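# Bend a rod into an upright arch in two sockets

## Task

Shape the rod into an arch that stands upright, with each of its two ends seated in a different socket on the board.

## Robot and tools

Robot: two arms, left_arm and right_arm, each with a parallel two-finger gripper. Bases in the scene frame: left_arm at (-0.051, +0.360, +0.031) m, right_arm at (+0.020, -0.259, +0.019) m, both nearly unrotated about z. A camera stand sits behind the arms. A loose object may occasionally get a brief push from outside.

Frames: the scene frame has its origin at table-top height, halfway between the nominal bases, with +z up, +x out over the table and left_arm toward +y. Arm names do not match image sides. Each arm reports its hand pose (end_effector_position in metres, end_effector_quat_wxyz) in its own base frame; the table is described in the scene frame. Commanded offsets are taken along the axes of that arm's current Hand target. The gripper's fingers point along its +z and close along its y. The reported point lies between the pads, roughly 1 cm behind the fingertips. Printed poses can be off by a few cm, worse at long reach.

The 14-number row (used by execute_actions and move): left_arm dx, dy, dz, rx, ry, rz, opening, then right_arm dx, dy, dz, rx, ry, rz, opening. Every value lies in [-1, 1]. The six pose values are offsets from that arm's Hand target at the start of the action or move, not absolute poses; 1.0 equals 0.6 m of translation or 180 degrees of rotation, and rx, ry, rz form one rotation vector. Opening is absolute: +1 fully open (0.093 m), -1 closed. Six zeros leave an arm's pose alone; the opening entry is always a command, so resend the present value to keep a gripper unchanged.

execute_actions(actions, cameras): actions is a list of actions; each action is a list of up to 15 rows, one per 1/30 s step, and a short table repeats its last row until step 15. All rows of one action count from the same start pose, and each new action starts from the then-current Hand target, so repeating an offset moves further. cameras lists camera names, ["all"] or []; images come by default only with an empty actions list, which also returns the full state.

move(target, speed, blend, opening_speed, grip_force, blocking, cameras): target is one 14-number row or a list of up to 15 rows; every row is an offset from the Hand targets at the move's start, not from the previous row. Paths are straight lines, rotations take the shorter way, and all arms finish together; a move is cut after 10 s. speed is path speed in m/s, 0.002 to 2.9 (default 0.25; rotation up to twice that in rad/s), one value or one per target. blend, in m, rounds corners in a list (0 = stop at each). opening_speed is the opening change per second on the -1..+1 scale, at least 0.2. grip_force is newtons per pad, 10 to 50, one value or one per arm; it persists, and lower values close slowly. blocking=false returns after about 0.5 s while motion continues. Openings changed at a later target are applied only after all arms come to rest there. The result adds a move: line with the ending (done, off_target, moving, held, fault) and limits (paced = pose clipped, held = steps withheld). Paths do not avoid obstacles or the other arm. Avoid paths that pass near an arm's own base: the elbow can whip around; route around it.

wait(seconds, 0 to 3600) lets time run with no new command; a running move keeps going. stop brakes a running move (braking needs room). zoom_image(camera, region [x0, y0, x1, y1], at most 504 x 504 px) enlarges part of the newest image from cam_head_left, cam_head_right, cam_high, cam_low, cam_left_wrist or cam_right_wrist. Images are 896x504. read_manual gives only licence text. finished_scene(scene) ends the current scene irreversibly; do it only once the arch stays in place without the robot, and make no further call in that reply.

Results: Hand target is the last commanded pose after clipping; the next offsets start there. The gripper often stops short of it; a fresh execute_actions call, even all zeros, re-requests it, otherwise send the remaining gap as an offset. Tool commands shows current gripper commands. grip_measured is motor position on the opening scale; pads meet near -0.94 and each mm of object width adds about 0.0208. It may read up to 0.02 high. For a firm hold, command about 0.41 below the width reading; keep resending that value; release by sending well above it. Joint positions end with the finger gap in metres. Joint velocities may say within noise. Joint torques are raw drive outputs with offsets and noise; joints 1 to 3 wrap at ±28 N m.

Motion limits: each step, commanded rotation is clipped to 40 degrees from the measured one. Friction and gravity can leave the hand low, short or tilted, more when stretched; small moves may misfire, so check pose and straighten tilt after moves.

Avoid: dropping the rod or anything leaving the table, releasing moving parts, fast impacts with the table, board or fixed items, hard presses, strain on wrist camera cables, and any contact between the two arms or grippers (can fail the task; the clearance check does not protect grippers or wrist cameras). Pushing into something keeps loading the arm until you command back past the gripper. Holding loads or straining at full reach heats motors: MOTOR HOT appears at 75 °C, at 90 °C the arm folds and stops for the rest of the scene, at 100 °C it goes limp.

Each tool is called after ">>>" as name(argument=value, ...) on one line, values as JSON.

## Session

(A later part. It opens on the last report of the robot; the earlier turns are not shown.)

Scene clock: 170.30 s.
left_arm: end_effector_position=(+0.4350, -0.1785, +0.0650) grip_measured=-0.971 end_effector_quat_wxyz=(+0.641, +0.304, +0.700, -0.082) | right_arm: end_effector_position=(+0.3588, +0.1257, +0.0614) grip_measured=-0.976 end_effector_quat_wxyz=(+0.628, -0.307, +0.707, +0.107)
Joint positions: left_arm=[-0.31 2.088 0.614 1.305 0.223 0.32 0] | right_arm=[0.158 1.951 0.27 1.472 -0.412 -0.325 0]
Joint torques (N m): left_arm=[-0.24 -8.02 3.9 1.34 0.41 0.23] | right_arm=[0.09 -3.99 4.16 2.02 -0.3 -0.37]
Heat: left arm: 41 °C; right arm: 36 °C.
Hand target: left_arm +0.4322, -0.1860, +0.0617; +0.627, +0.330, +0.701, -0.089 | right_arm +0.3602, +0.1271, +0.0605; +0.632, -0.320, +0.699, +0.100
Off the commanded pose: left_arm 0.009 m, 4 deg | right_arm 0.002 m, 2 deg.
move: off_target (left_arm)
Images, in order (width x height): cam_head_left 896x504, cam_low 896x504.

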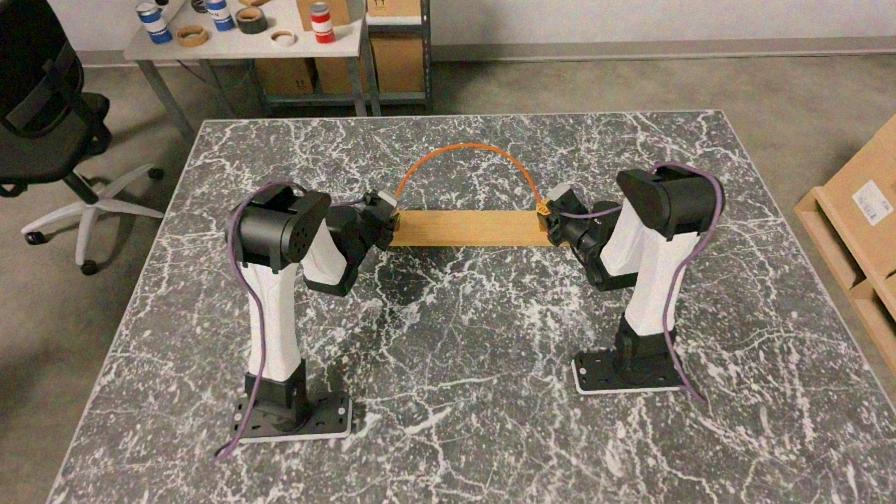

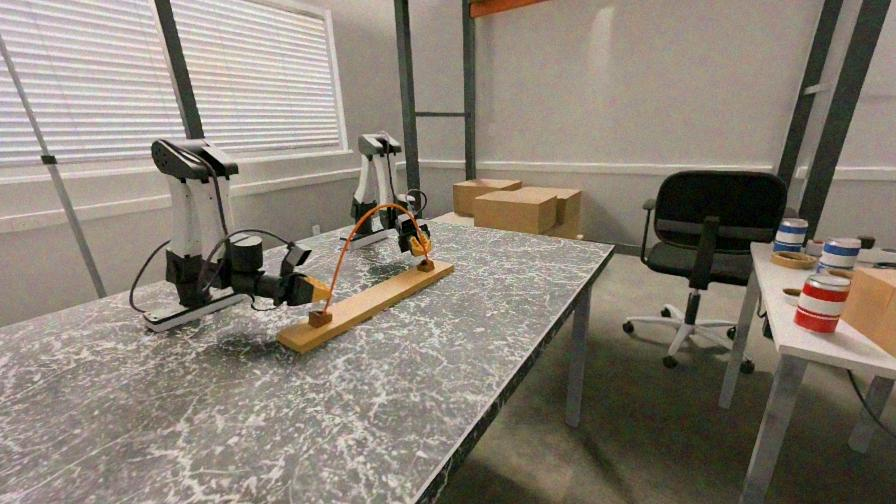

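>>> move(target=[0,0,0,0,0,0,-0.6,0,0,0,0,0,0,-0.6], opening_speed=0.2, cameras=["cam_low","cam_head_left","cam_left_wrist","cam_right_wrist"])

>>> zoom_image(camera="cam_low", region=[270, 170, 470, 350])

Scene clock: 173.80 s.
left_arm: end_effector_position=(+0.4301, -0.1812, +0.0497) grip_measured=-0.603 end_effector_quat_wxyz=(+0.615, +0.322, +0.714, -0.091) | right_arm: end_effector_position=(+0.3597, +0.1230, +0.0602) grip_measured=-0.602 end_effector_quat_wxyz=(+0.627, -0.311, +0.707, +0.101)
Joint positions: left_arm=[-0.308 2.088 0.616 1.236 0.254 0.337 0.016] | right_arm=[0.15 1.951 0.272 1.465 -0.415 -0.343 0.016]
Joint torques (N m): left_arm=[-0.49 -8.36 3.92 1.91 0.14 0.08] | right_arm=[0.76 -3.93 3.92 2.09 -0.27 -0.16]
Heat: left arm: 40 °C; right arm: 36 °C.
Hand target: left_arm +0.4323, -0.1860, +0.0617; +0.627, +0.330, +0.701, -0.089 | right_arm +0.3602, +0.1270, +0.0604; +0.631, -0.320, +0.699, +0.100
Off the commanded pose: left_arm 0.013 m, 2 deg | right_arm 0.004 m, 2 deg.
move: done
Images, in order (width x height): cam_head_left 896x504, cam_low 896x504, cam_left_wrist 896x504, cam_right_wrist 896x504.

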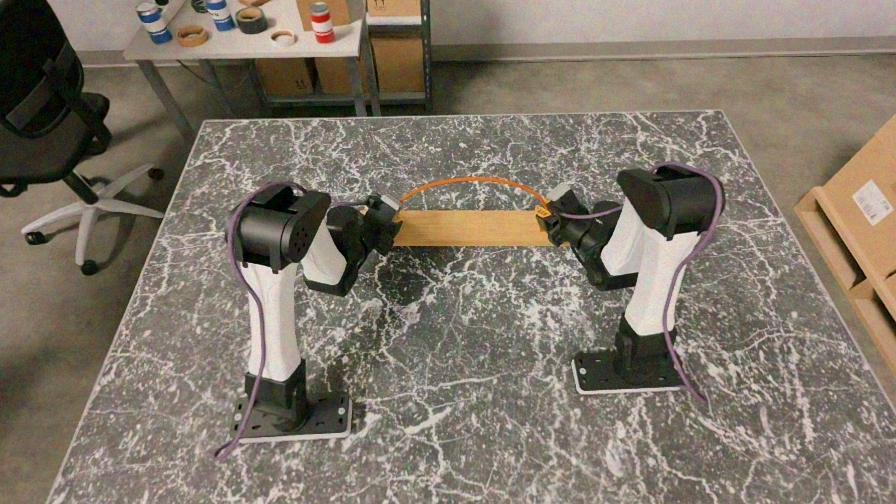

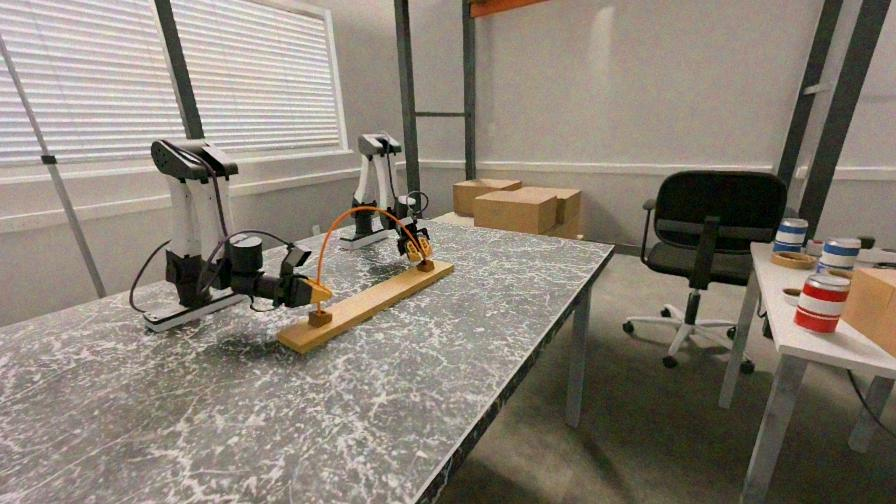

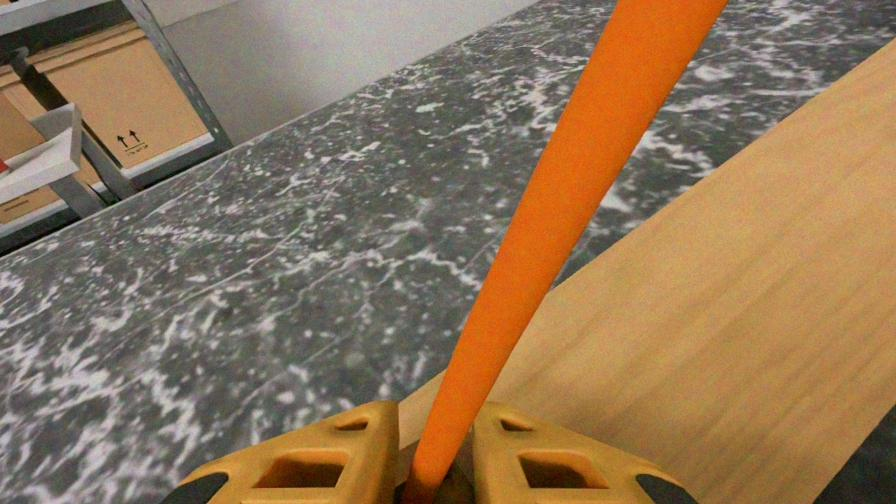

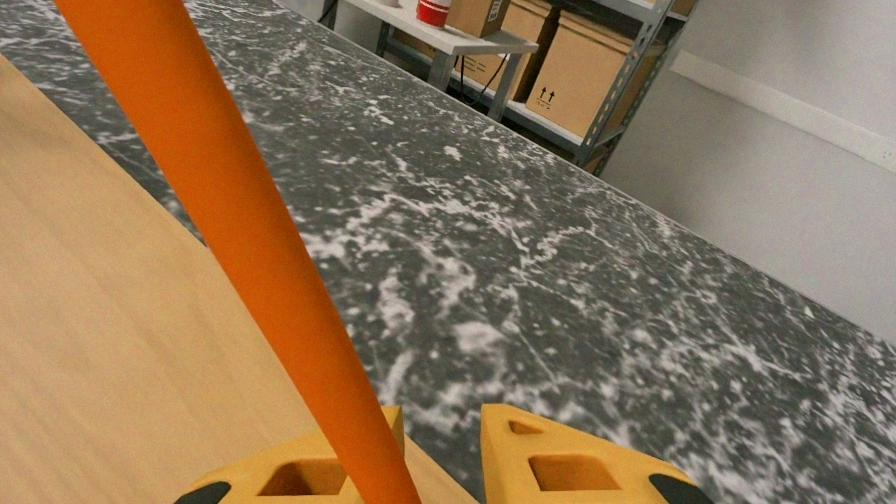

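Scaled by 2.520.

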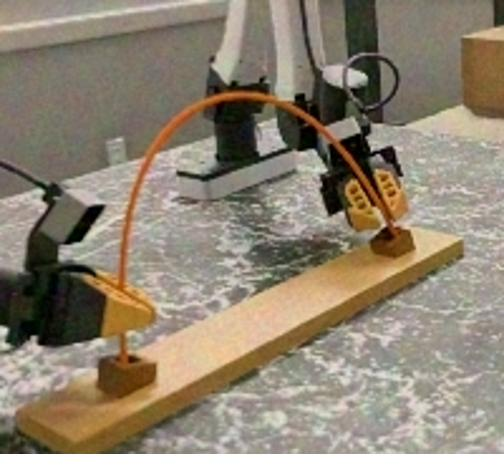

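>>> move(target=[0,0,0,0,0,0,0.0,0,0,0,0,0,0,0.0], opening_speed=0.3, cameras=["cam_low","cam_head_left","cam_left_wrist","cam_right_wrist"])

>>> zoom_image(camera="cam_low", region=[270, 170, 470, 350])

Scene clock: 185.30 s.
left_arm: end_effector_position=(+0.4300, -0.1812, +0.0496) grip_measured=-0.003 end_effector_quat_wxyz=(+0.615, +0.322, +0.714, -0.091) | right_arm: end_effector_position=(+0.3597, +0.1230, +0.0602) grip_measured=-0.002 end_effector_quat_wxyz=(+0.627, -0.311, +0.707, +0.100)
Joint positions: left_arm=[-0.308 2.088 0.616 1.235 0.254 0.337 0.045] | right_arm=[0.15 1.951 0.272 1.465 -0.415 -0.343 0.045]
Joint torques (N m): left_arm=[-0.36 -8.24 4 1.91 0.1 0.06] | right_arm=[0.76 -4.04 3.96 2.12 -0.28 -0.15]
Heat: left arm: 42 °C; right arm: 37 °C.
Hand target: left_arm +0.4323, -0.1859, +0.0616; +0.627, +0.330, +0.701, -0.089 | right_arm +0.3602, +0.1270, +0.0604; +0.631, -0.320, +0.699, +0.100
Off the commanded pose: left_arm 0.013 m, 2 deg | right_arm 0.004 m, 1 deg.
move: done
Images, in order (width x height): cam_head_left 896x504, cam_low 896x504, cam_left_wrist 896x504, cam_right_wrist 896x504.

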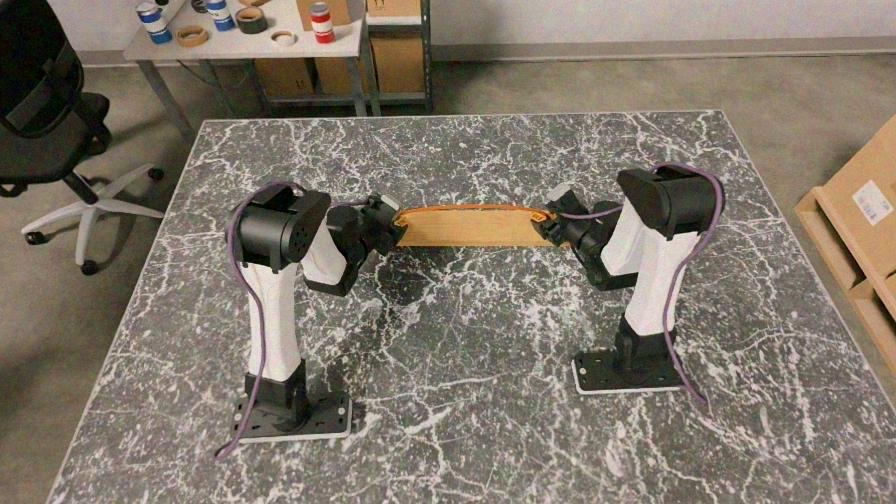

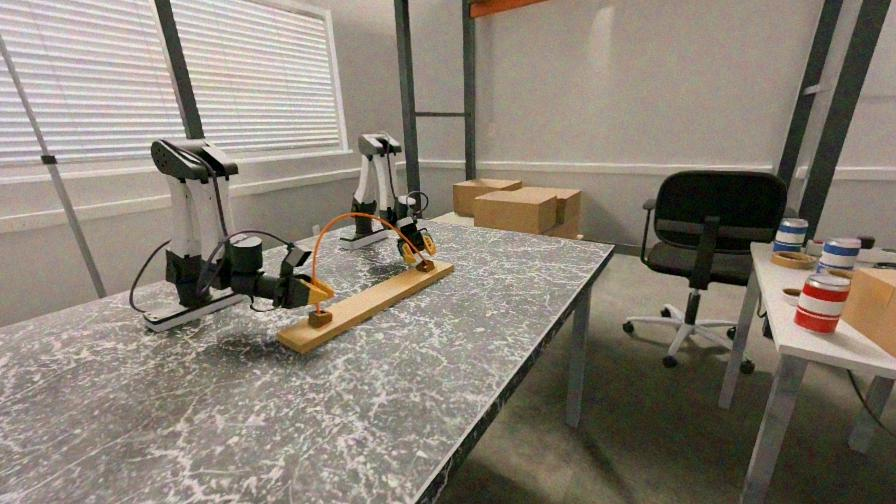

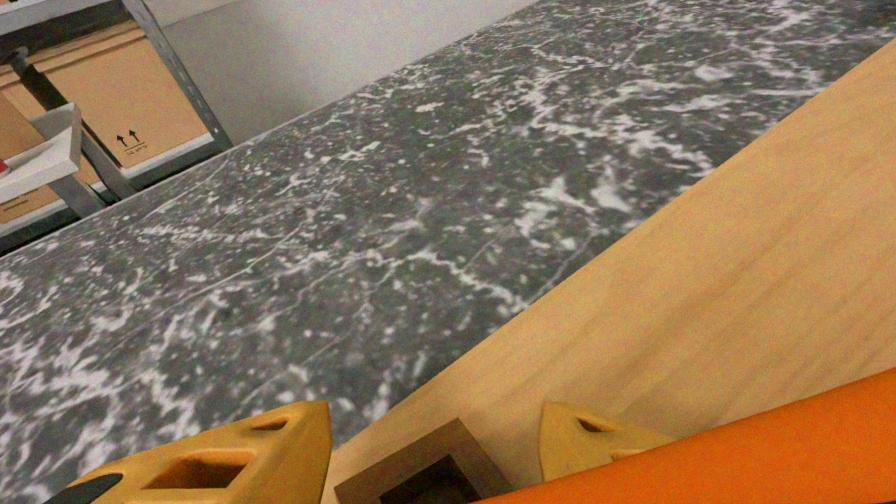

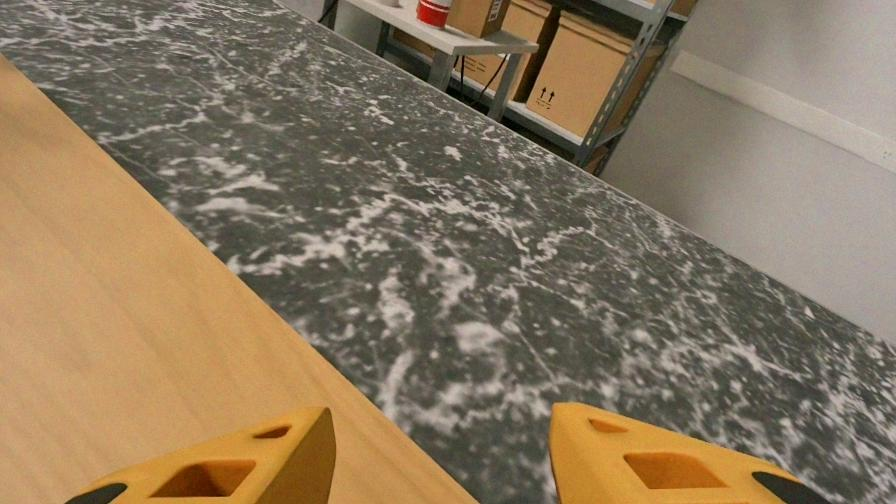

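Scaled by 2.520.

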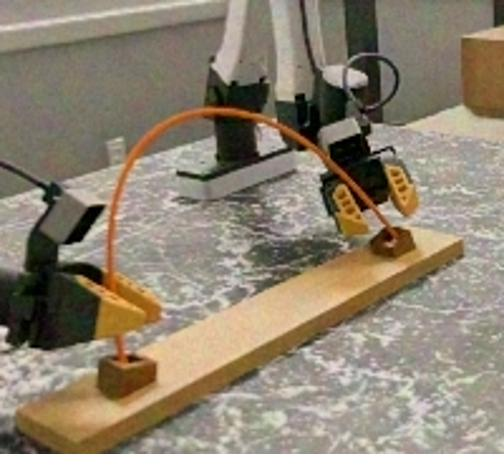

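>>> move(target=[0,0,0,0,0,0,-1,0,0,0,0,0,0,-1], opening_speed=0.4, grip_force=20, cameras=["cam_low","cam_head_left","cam_left_wrist","cam_right_wrist"])

>>> zoom_image(camera="cam_low", region=[270, 170, 470, 350])

Scene clock: 197.23 s.
left_arm: end_effector_position=(+0.4305, -0.1812, +0.0511) grip_measured=-0.859 end_effector_quat_wxyz=(+0.619, +0.329, +0.708, -0.082) | right_arm: end_effector_position=(+0.3592, +0.1261, +0.0600) grip_measured=-0.901 end_effector_quat_wxyz=(+0.628, -0.323, +0.702, +0.098)
Joint positions: left_arm=[-0.308 2.088 0.616 1.242 0.253 0.361 0.004] | right_arm=[0.155 1.955 0.275 1.467 -0.422 -0.366 0.002]
Joint torques (N m): left_arm=[-0.38 -8.25 3.97 1.82 0.1 -0.18] | right_arm=[0.29 -4.3 3.69 2.1 -0.18 0.11]
Heat: left arm: 43 °C; right arm: 37 °C.
Hand target: left_arm +0.4323, -0.1860, +0.0617; +0.627, +0.330, +0.701, -0.089 | right_arm +0.3602, +0.1271, +0.0605; +0.632, -0.320, +0.699, +0.100
Off the commanded pose: left_arm 0.012 m, 1 deg | right_arm 0.001 m, 1 deg.
grip_force (N): 20, 20
move: done
Images, in order (width x height): cam_head_left 896x504, cam_low 896x504, cam_left_wrist 896x504, cam_right_wrist 896x504.

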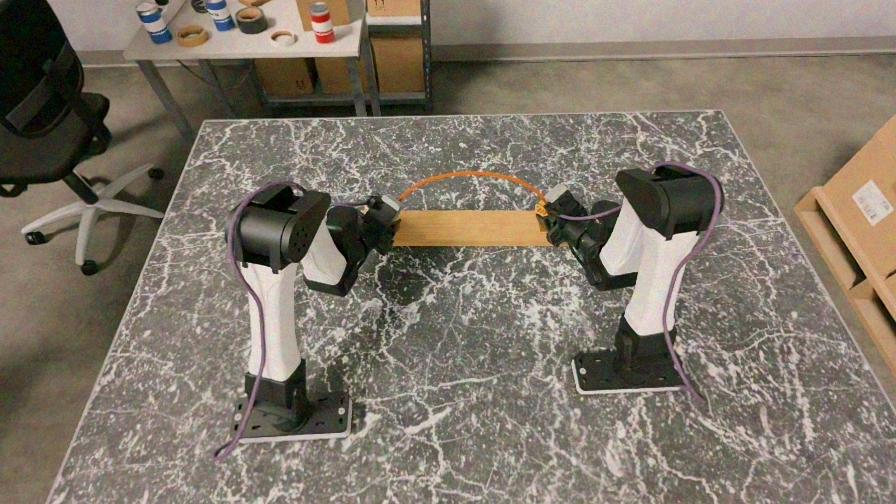

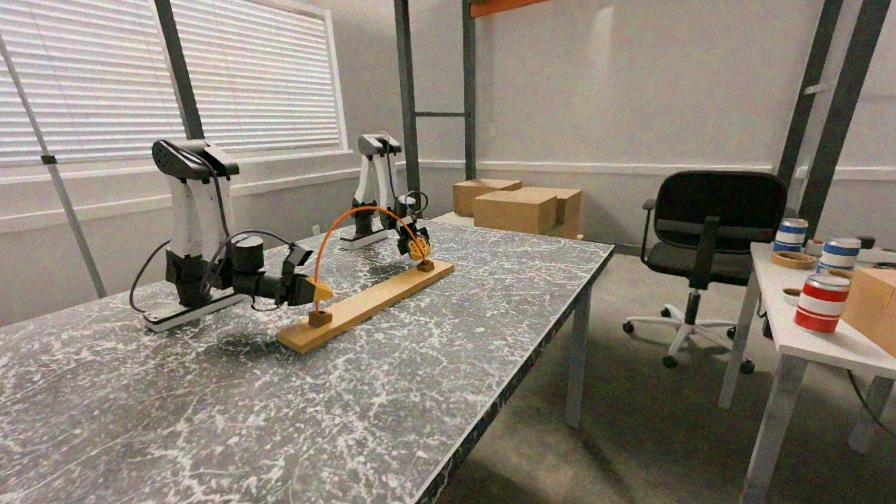

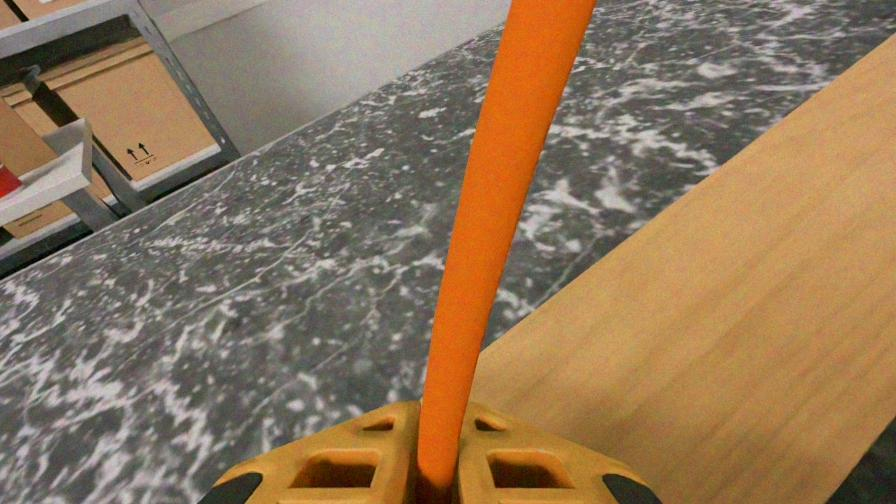

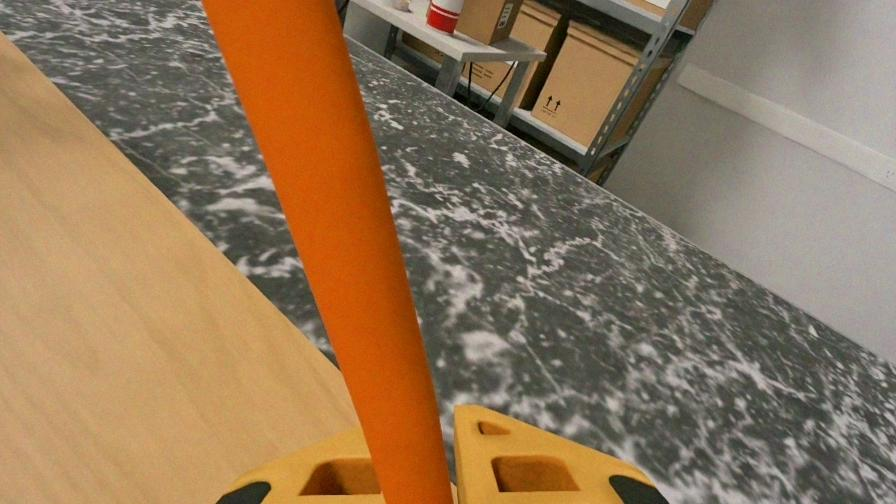

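Scaled by 2.520.

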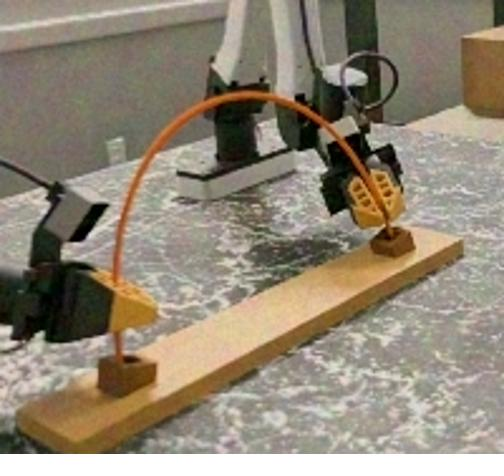

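>>> move(target=[-0.0093,0.0238,0.028,0,0,0,-1,0,-0.021,0.03,0,0,0,-1], speed=0.05, grip_force=40, cameras=["cam_low","cam_head_left","cam_left_wrist","cam_right_wrist"])

>>> zoom_image(camera="cam_low", region=[270, 170, 470, 350])

Scene clock: 202.27 s.
left_arm: end_effector_position=(+0.4470, -0.1826, +0.0529) grip_measured=-0.961 end_effector_quat_wxyz=(+0.610, +0.331, +0.715, -0.082) | right_arm: end_effector_position=(+0.3763, +0.1271, +0.0609) grip_measured=-0.972 end_effector_quat_wxyz=(+0.630, -0.322, +0.700, +0.096)
Joint positions: left_arm=[-0.298 2.088 0.69 1.146 0.261 0.366 0] | right_arm=[0.151 1.975 0.342 1.425 -0.423 -0.366 0]
Joint torques (N m): left_arm=[0.57 -7.73 5.6 1.96 0.28 -0.18] | right_arm=[-0.43 -4.62 5.91 1.87 -0.34 0.08]
Heat: left arm: 43 °C; right arm: 37 °C.
Hand target: left_arm +0.4542, -0.1859, +0.0676; +0.626, +0.330, +0.701, -0.089 | right_arm +0.3822, +0.1272, +0.0607; +0.632, -0.320, +0.699, +0.100
Off the commanded pose: left_arm 0.017 m, 3 deg | right_arm 0.006 m, 1 deg.
grip_force (N): 40, 40
move: off_target (left_arm)
Images, in order (width x height): cam_head_left 896x504, cam_low 896x504, cam_left_wrist 896x504, cam_right_wrist 896x504.

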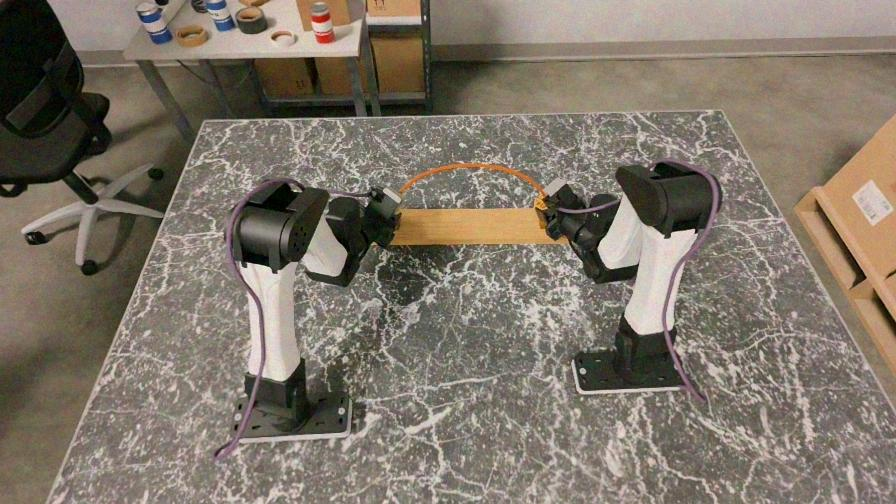

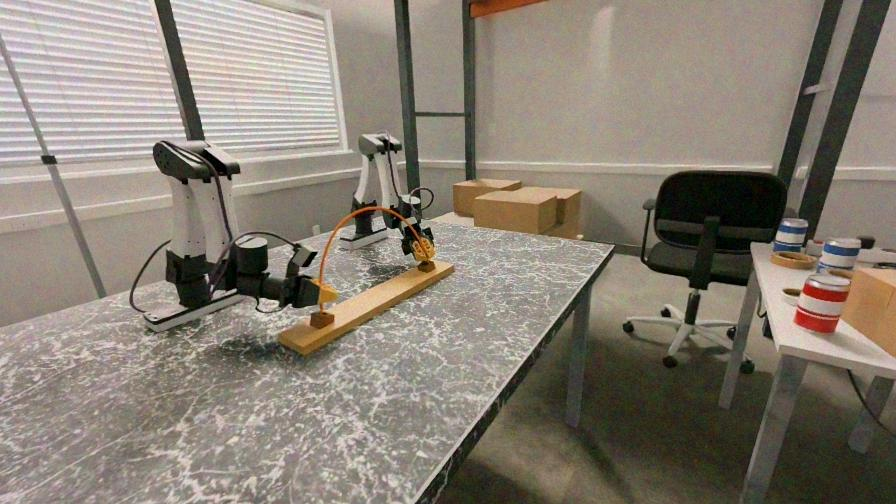

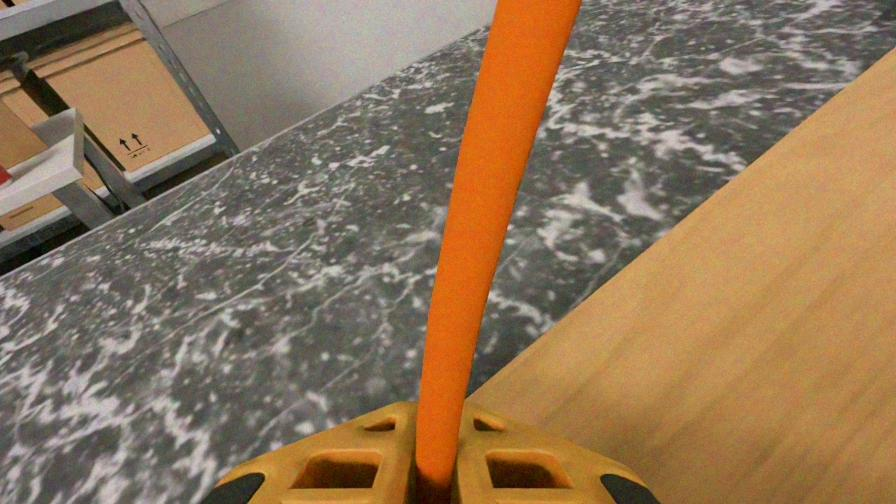

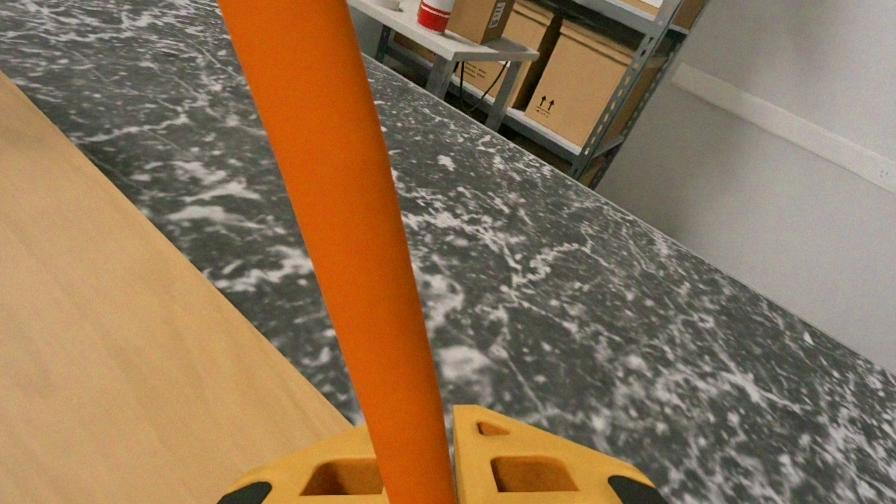

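Scaled by 2.520.

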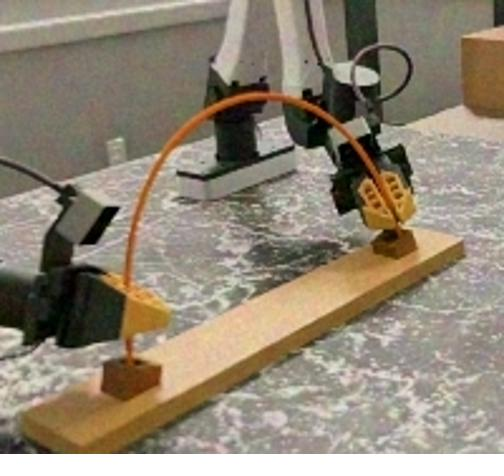

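>>> move(target=[0,0.0115,0.0164,0.025,0.055,-0.039,-1,0,-0.0115,0.0164,-0.025,0.055,0.039,-1], speed=0.06, grip_force=50, cameras=["cam_low","cam_head_left","cam_left_wrist","cam_right_wrist"])

>>> zoom_image(camera="cam_low", region=[270, 170, 470, 350])

Scene clock: 211.50 s.
left_arm: end_effector_position=(+0.4608, -0.1839, +0.0513) grip_measured=-0.970 end_effector_quat_wxyz=(+0.534, +0.327, +0.771, -0.114) | right_arm: end_effector_position=(+0.3916, +0.1269, +0.0567) grip_measured=-0.977 end_effector_quat_wxyz=(+0.554, -0.316, +0.760, +0.126)
Joint positions: left_arm=[-0.279 2.003 0.83 0.737 0.302 0.329 0] | right_arm=[0.135 1.81 0.472 0.934 -0.449 -0.355 0]
Joint torques (N m): left_arm=[0.62 -9.35 6.16 1.67 0.25 -0.36] | right_arm=[-0.34 -7.31 7.15 1.42 -0.45 0.28]
Heat: left arm: 44 °C; right arm: 37 °C.
Hand target: left_arm +0.4662, -0.1860, +0.0676; +0.544, +0.317, +0.767, -0.126 | right_arm +0.3942, +0.1271, +0.0605; +0.549, -0.309, +0.765, +0.137
Off the commanded pose: left_arm 0.017 m, 2 deg | right_arm 0.005 m, 2 deg.
move: off_target (left_arm)
Images, in order (width x height): cam_head_left 896x504, cam_low 896x504, cam_left_wrist 896x504, cam_right_wrist 896x504.

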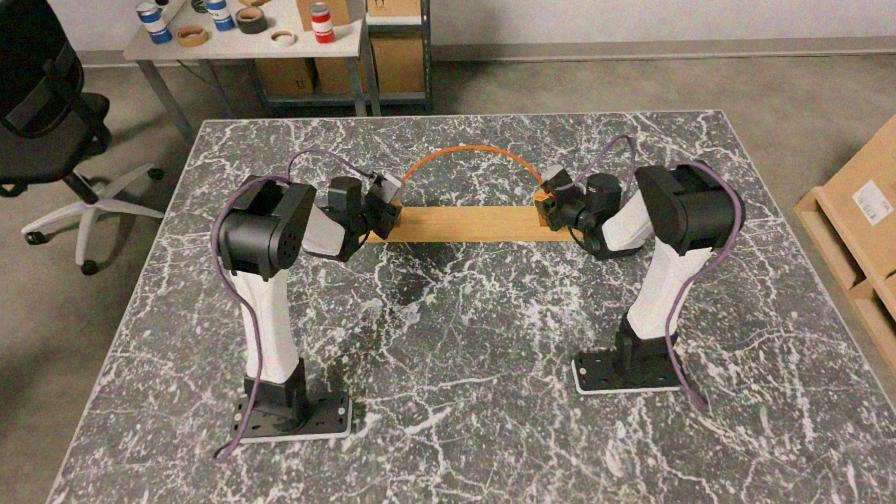

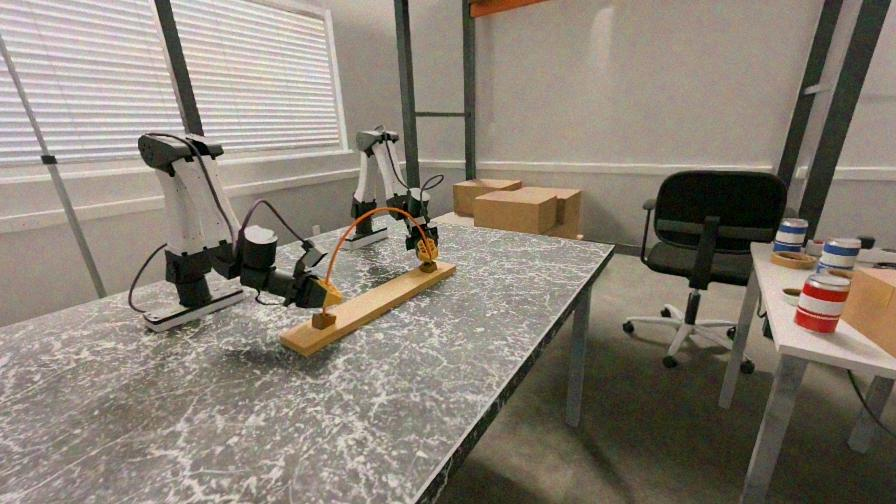

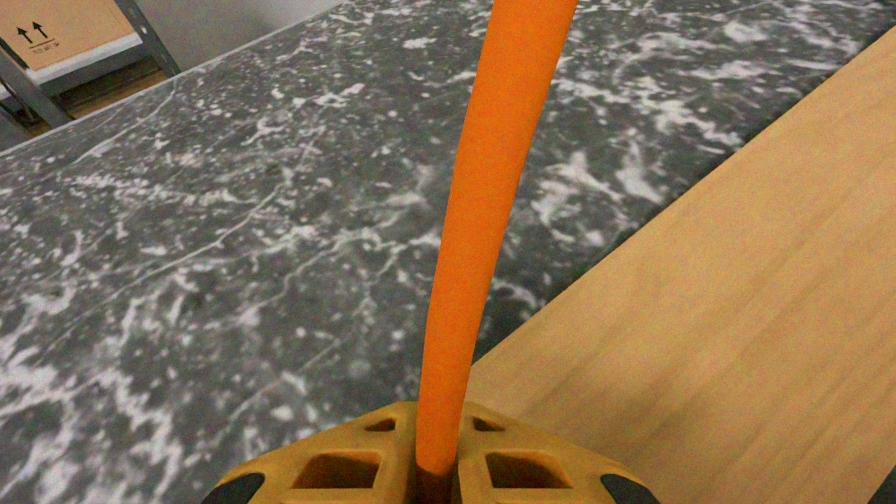

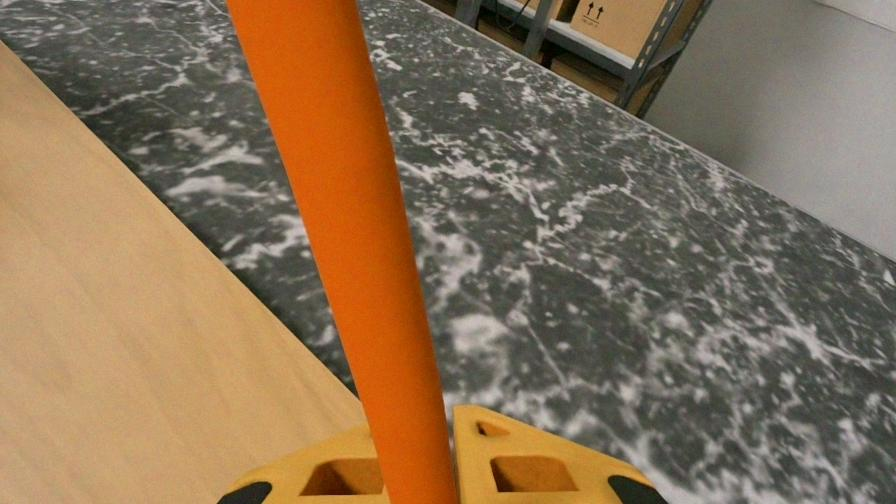

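Scaled by 2.520.

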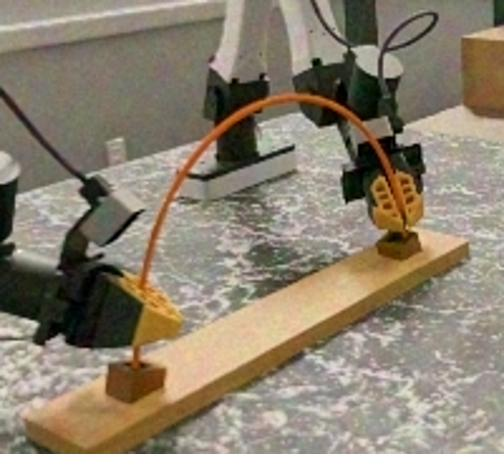

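>>> move(target=[0,0,0,0,0,0,-0.75,0,0,0,0,0,0,-0.75], opening_speed=0.2, cameras=["cam_low","cam_head_left","cam_left_wrist","cam_right_wrist"])

>>> zoom_image(camera="cam_low", region=[270, 170, 470, 350])

Scene clock: 214.93 s.
left_arm: end_effector_position=(+0.4596, -0.1848, +0.0496) grip_measured=-0.753 end_effector_quat_wxyz=(+0.528, +0.321, +0.777, -0.123) | right_arm: end_effector_position=(+0.3896, +0.1265, +0.0508) grip_measured=-0.752 end_effector_quat_wxyz=(+0.541, -0.311, +0.770, +0.133)
Joint positions: left_arm=[-0.279 2.003 0.833 0.723 0.31 0.309 0.009] | right_arm=[0.134 1.81 0.477 0.897 -0.452 -0.343 0.009]
Joint torques (N m): left_arm=[0.66 -9.11 6 1.76 0.19 -0.17] | right_arm=[-0.27 -7.46 6.86 1.7 -0.43 0.11]
Heat: left arm: 43 °C; right arm: 37 °C.
Hand target: left_arm +0.4662, -0.1860, +0.0678; +0.544, +0.317, +0.767, -0.126 | right_arm +0.3942, +0.1271, +0.0607; +0.549, -0.309, +0.765, +0.137
Off the commanded pose: left_arm 0.019 m, 2 deg | right_arm 0.011 m, 1 deg.
move: done
Images, in order (width x height): cam_head_left 896x504, cam_low 896x504, cam_left_wrist 896x504, cam_right_wrist 896x504.

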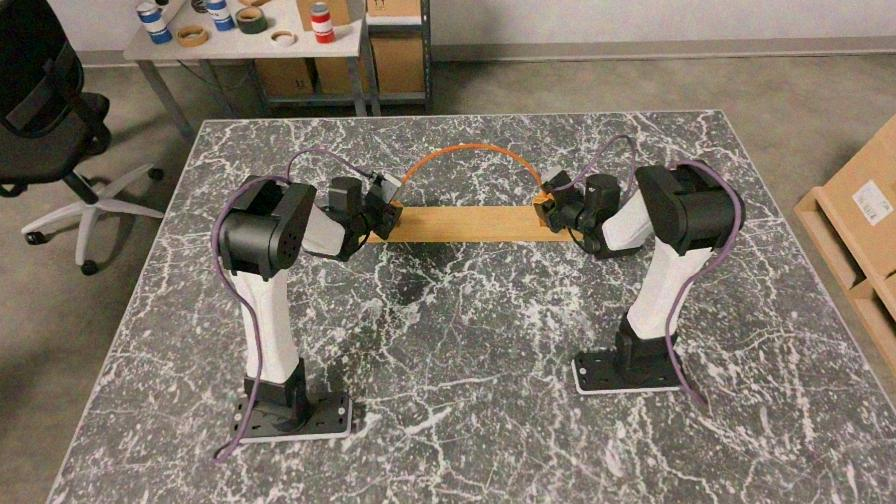

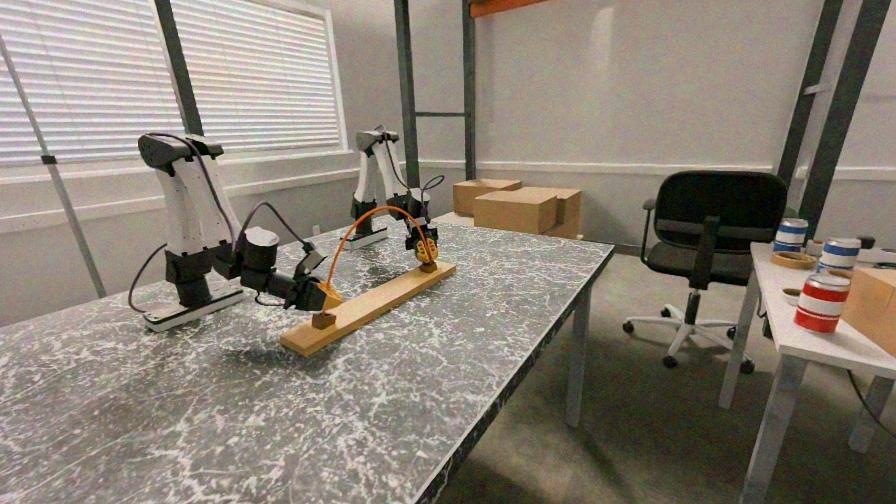

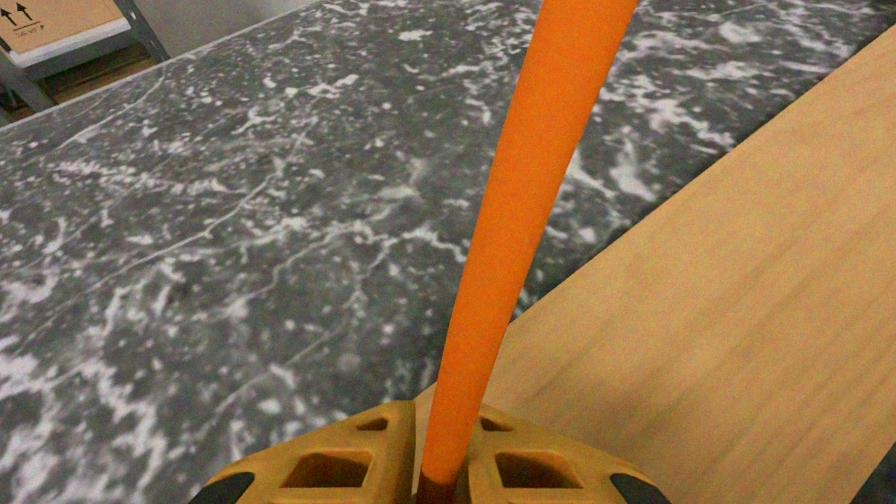

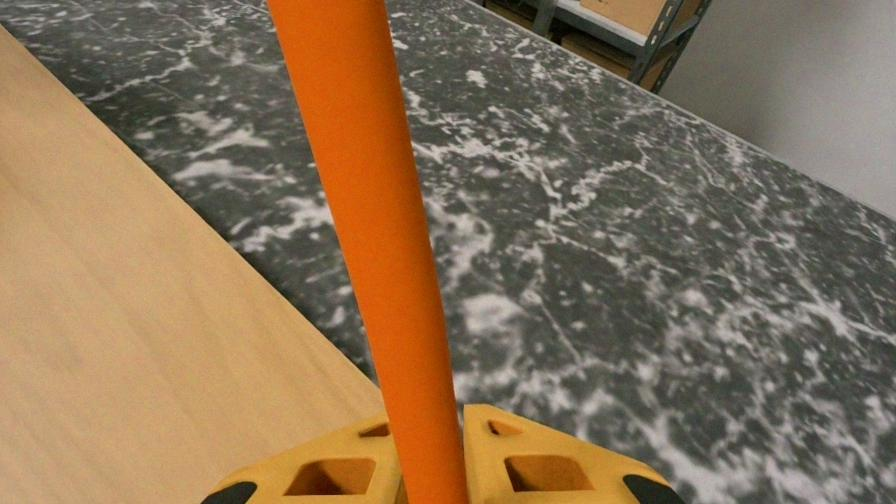

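Scaled by 2.520.

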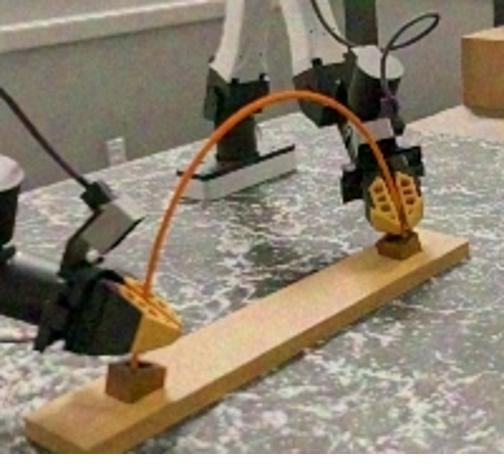

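>>> move(target=[0,0,0,0,0,0,-0.35,0,0,0,0,0,0,-0.35], opening_speed=0.2, cameras=["cam_low","cam_head_left","cam_left_wrist","cam_right_wrist"])

Scene clock: 218.13 s.
left_arm: end_effector_position=(+0.4588, -0.1847, +0.0481) grip_measured=-0.353 end_effector_quat_wxyz=(+0.525, +0.321, +0.779, -0.123) | right_arm: end_effector_position=(+0.3879, +0.1269, +0.0481) grip_measured=-0.352 end_effector_quat_wxyz=(+0.535, -0.311, +0.774, +0.136)
Joint positions: left_arm=[-0.279 2.003 0.833 0.715 0.31 0.308 0.028] | right_arm=[0.134 1.81 0.477 0.883 -0.456 -0.342 0.028]
Joint torques (N m): left_arm=[0.66 -9.2 6 1.83 0.18 -0.15] | right_arm=[-0.28 -7.42 6.83 1.83 -0.37 0.1]
Heat: left arm: 44 °C; right arm: 37 °C.
Hand target: left_arm +0.4662, -0.1860, +0.0679; +0.544, +0.317, +0.767, -0.126 | right_arm +0.3942, +0.1271, +0.0607; +0.549, -0.309, +0.765, +0.137
Off the commanded pose: left_arm 0.021 m, 3 deg | right_arm 0.014 m, 2 deg.
move: done
Images, in order (width x height): cam_head_left 896x504, cam_low 896x504, cam_left_wrist 896x504, cam_right_wrist 896x504.

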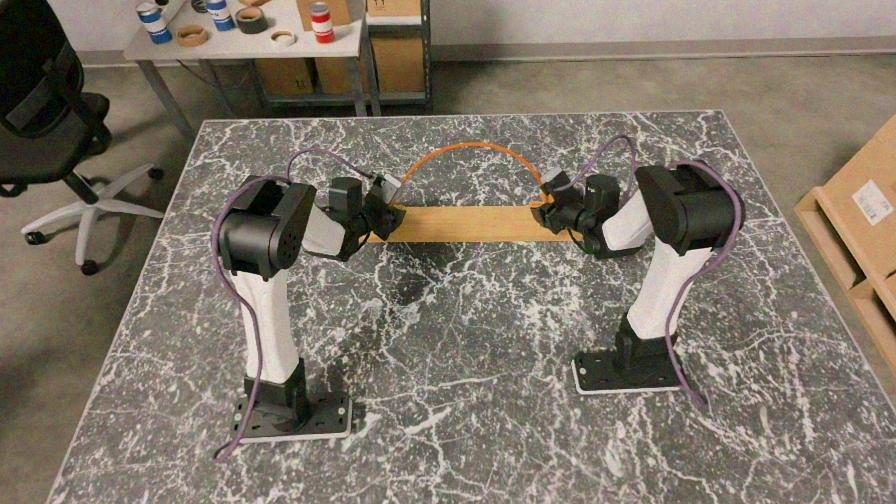

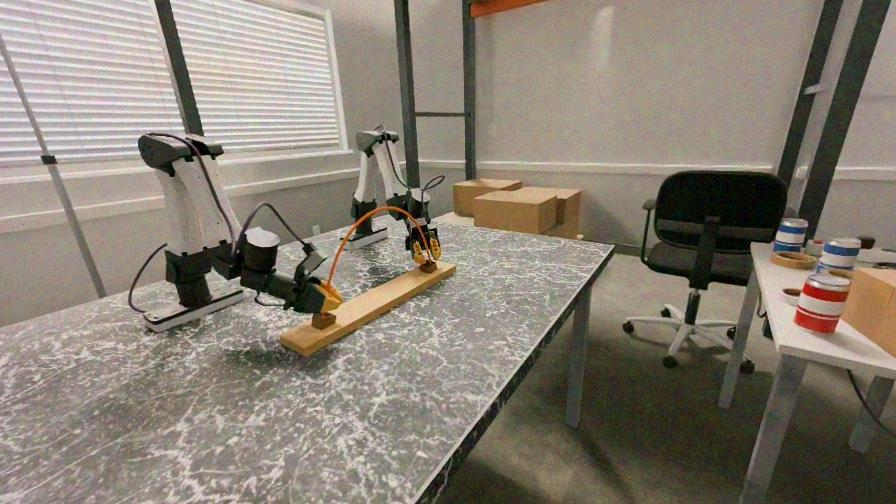

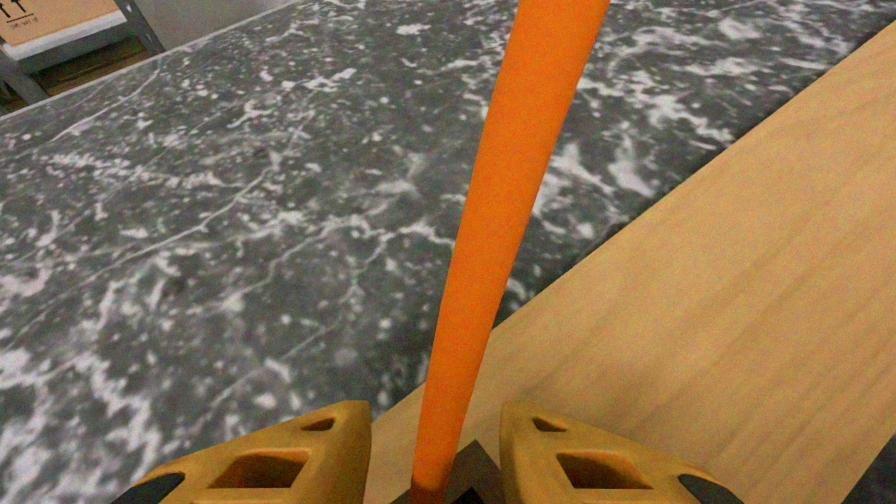

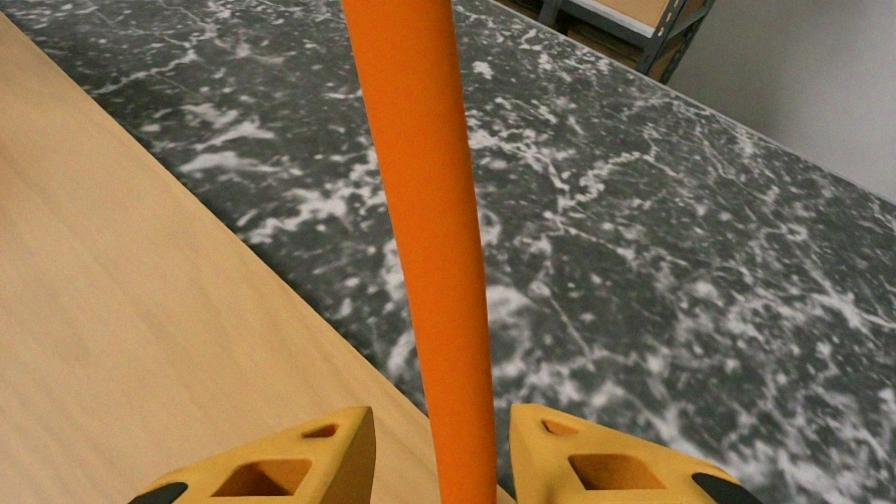

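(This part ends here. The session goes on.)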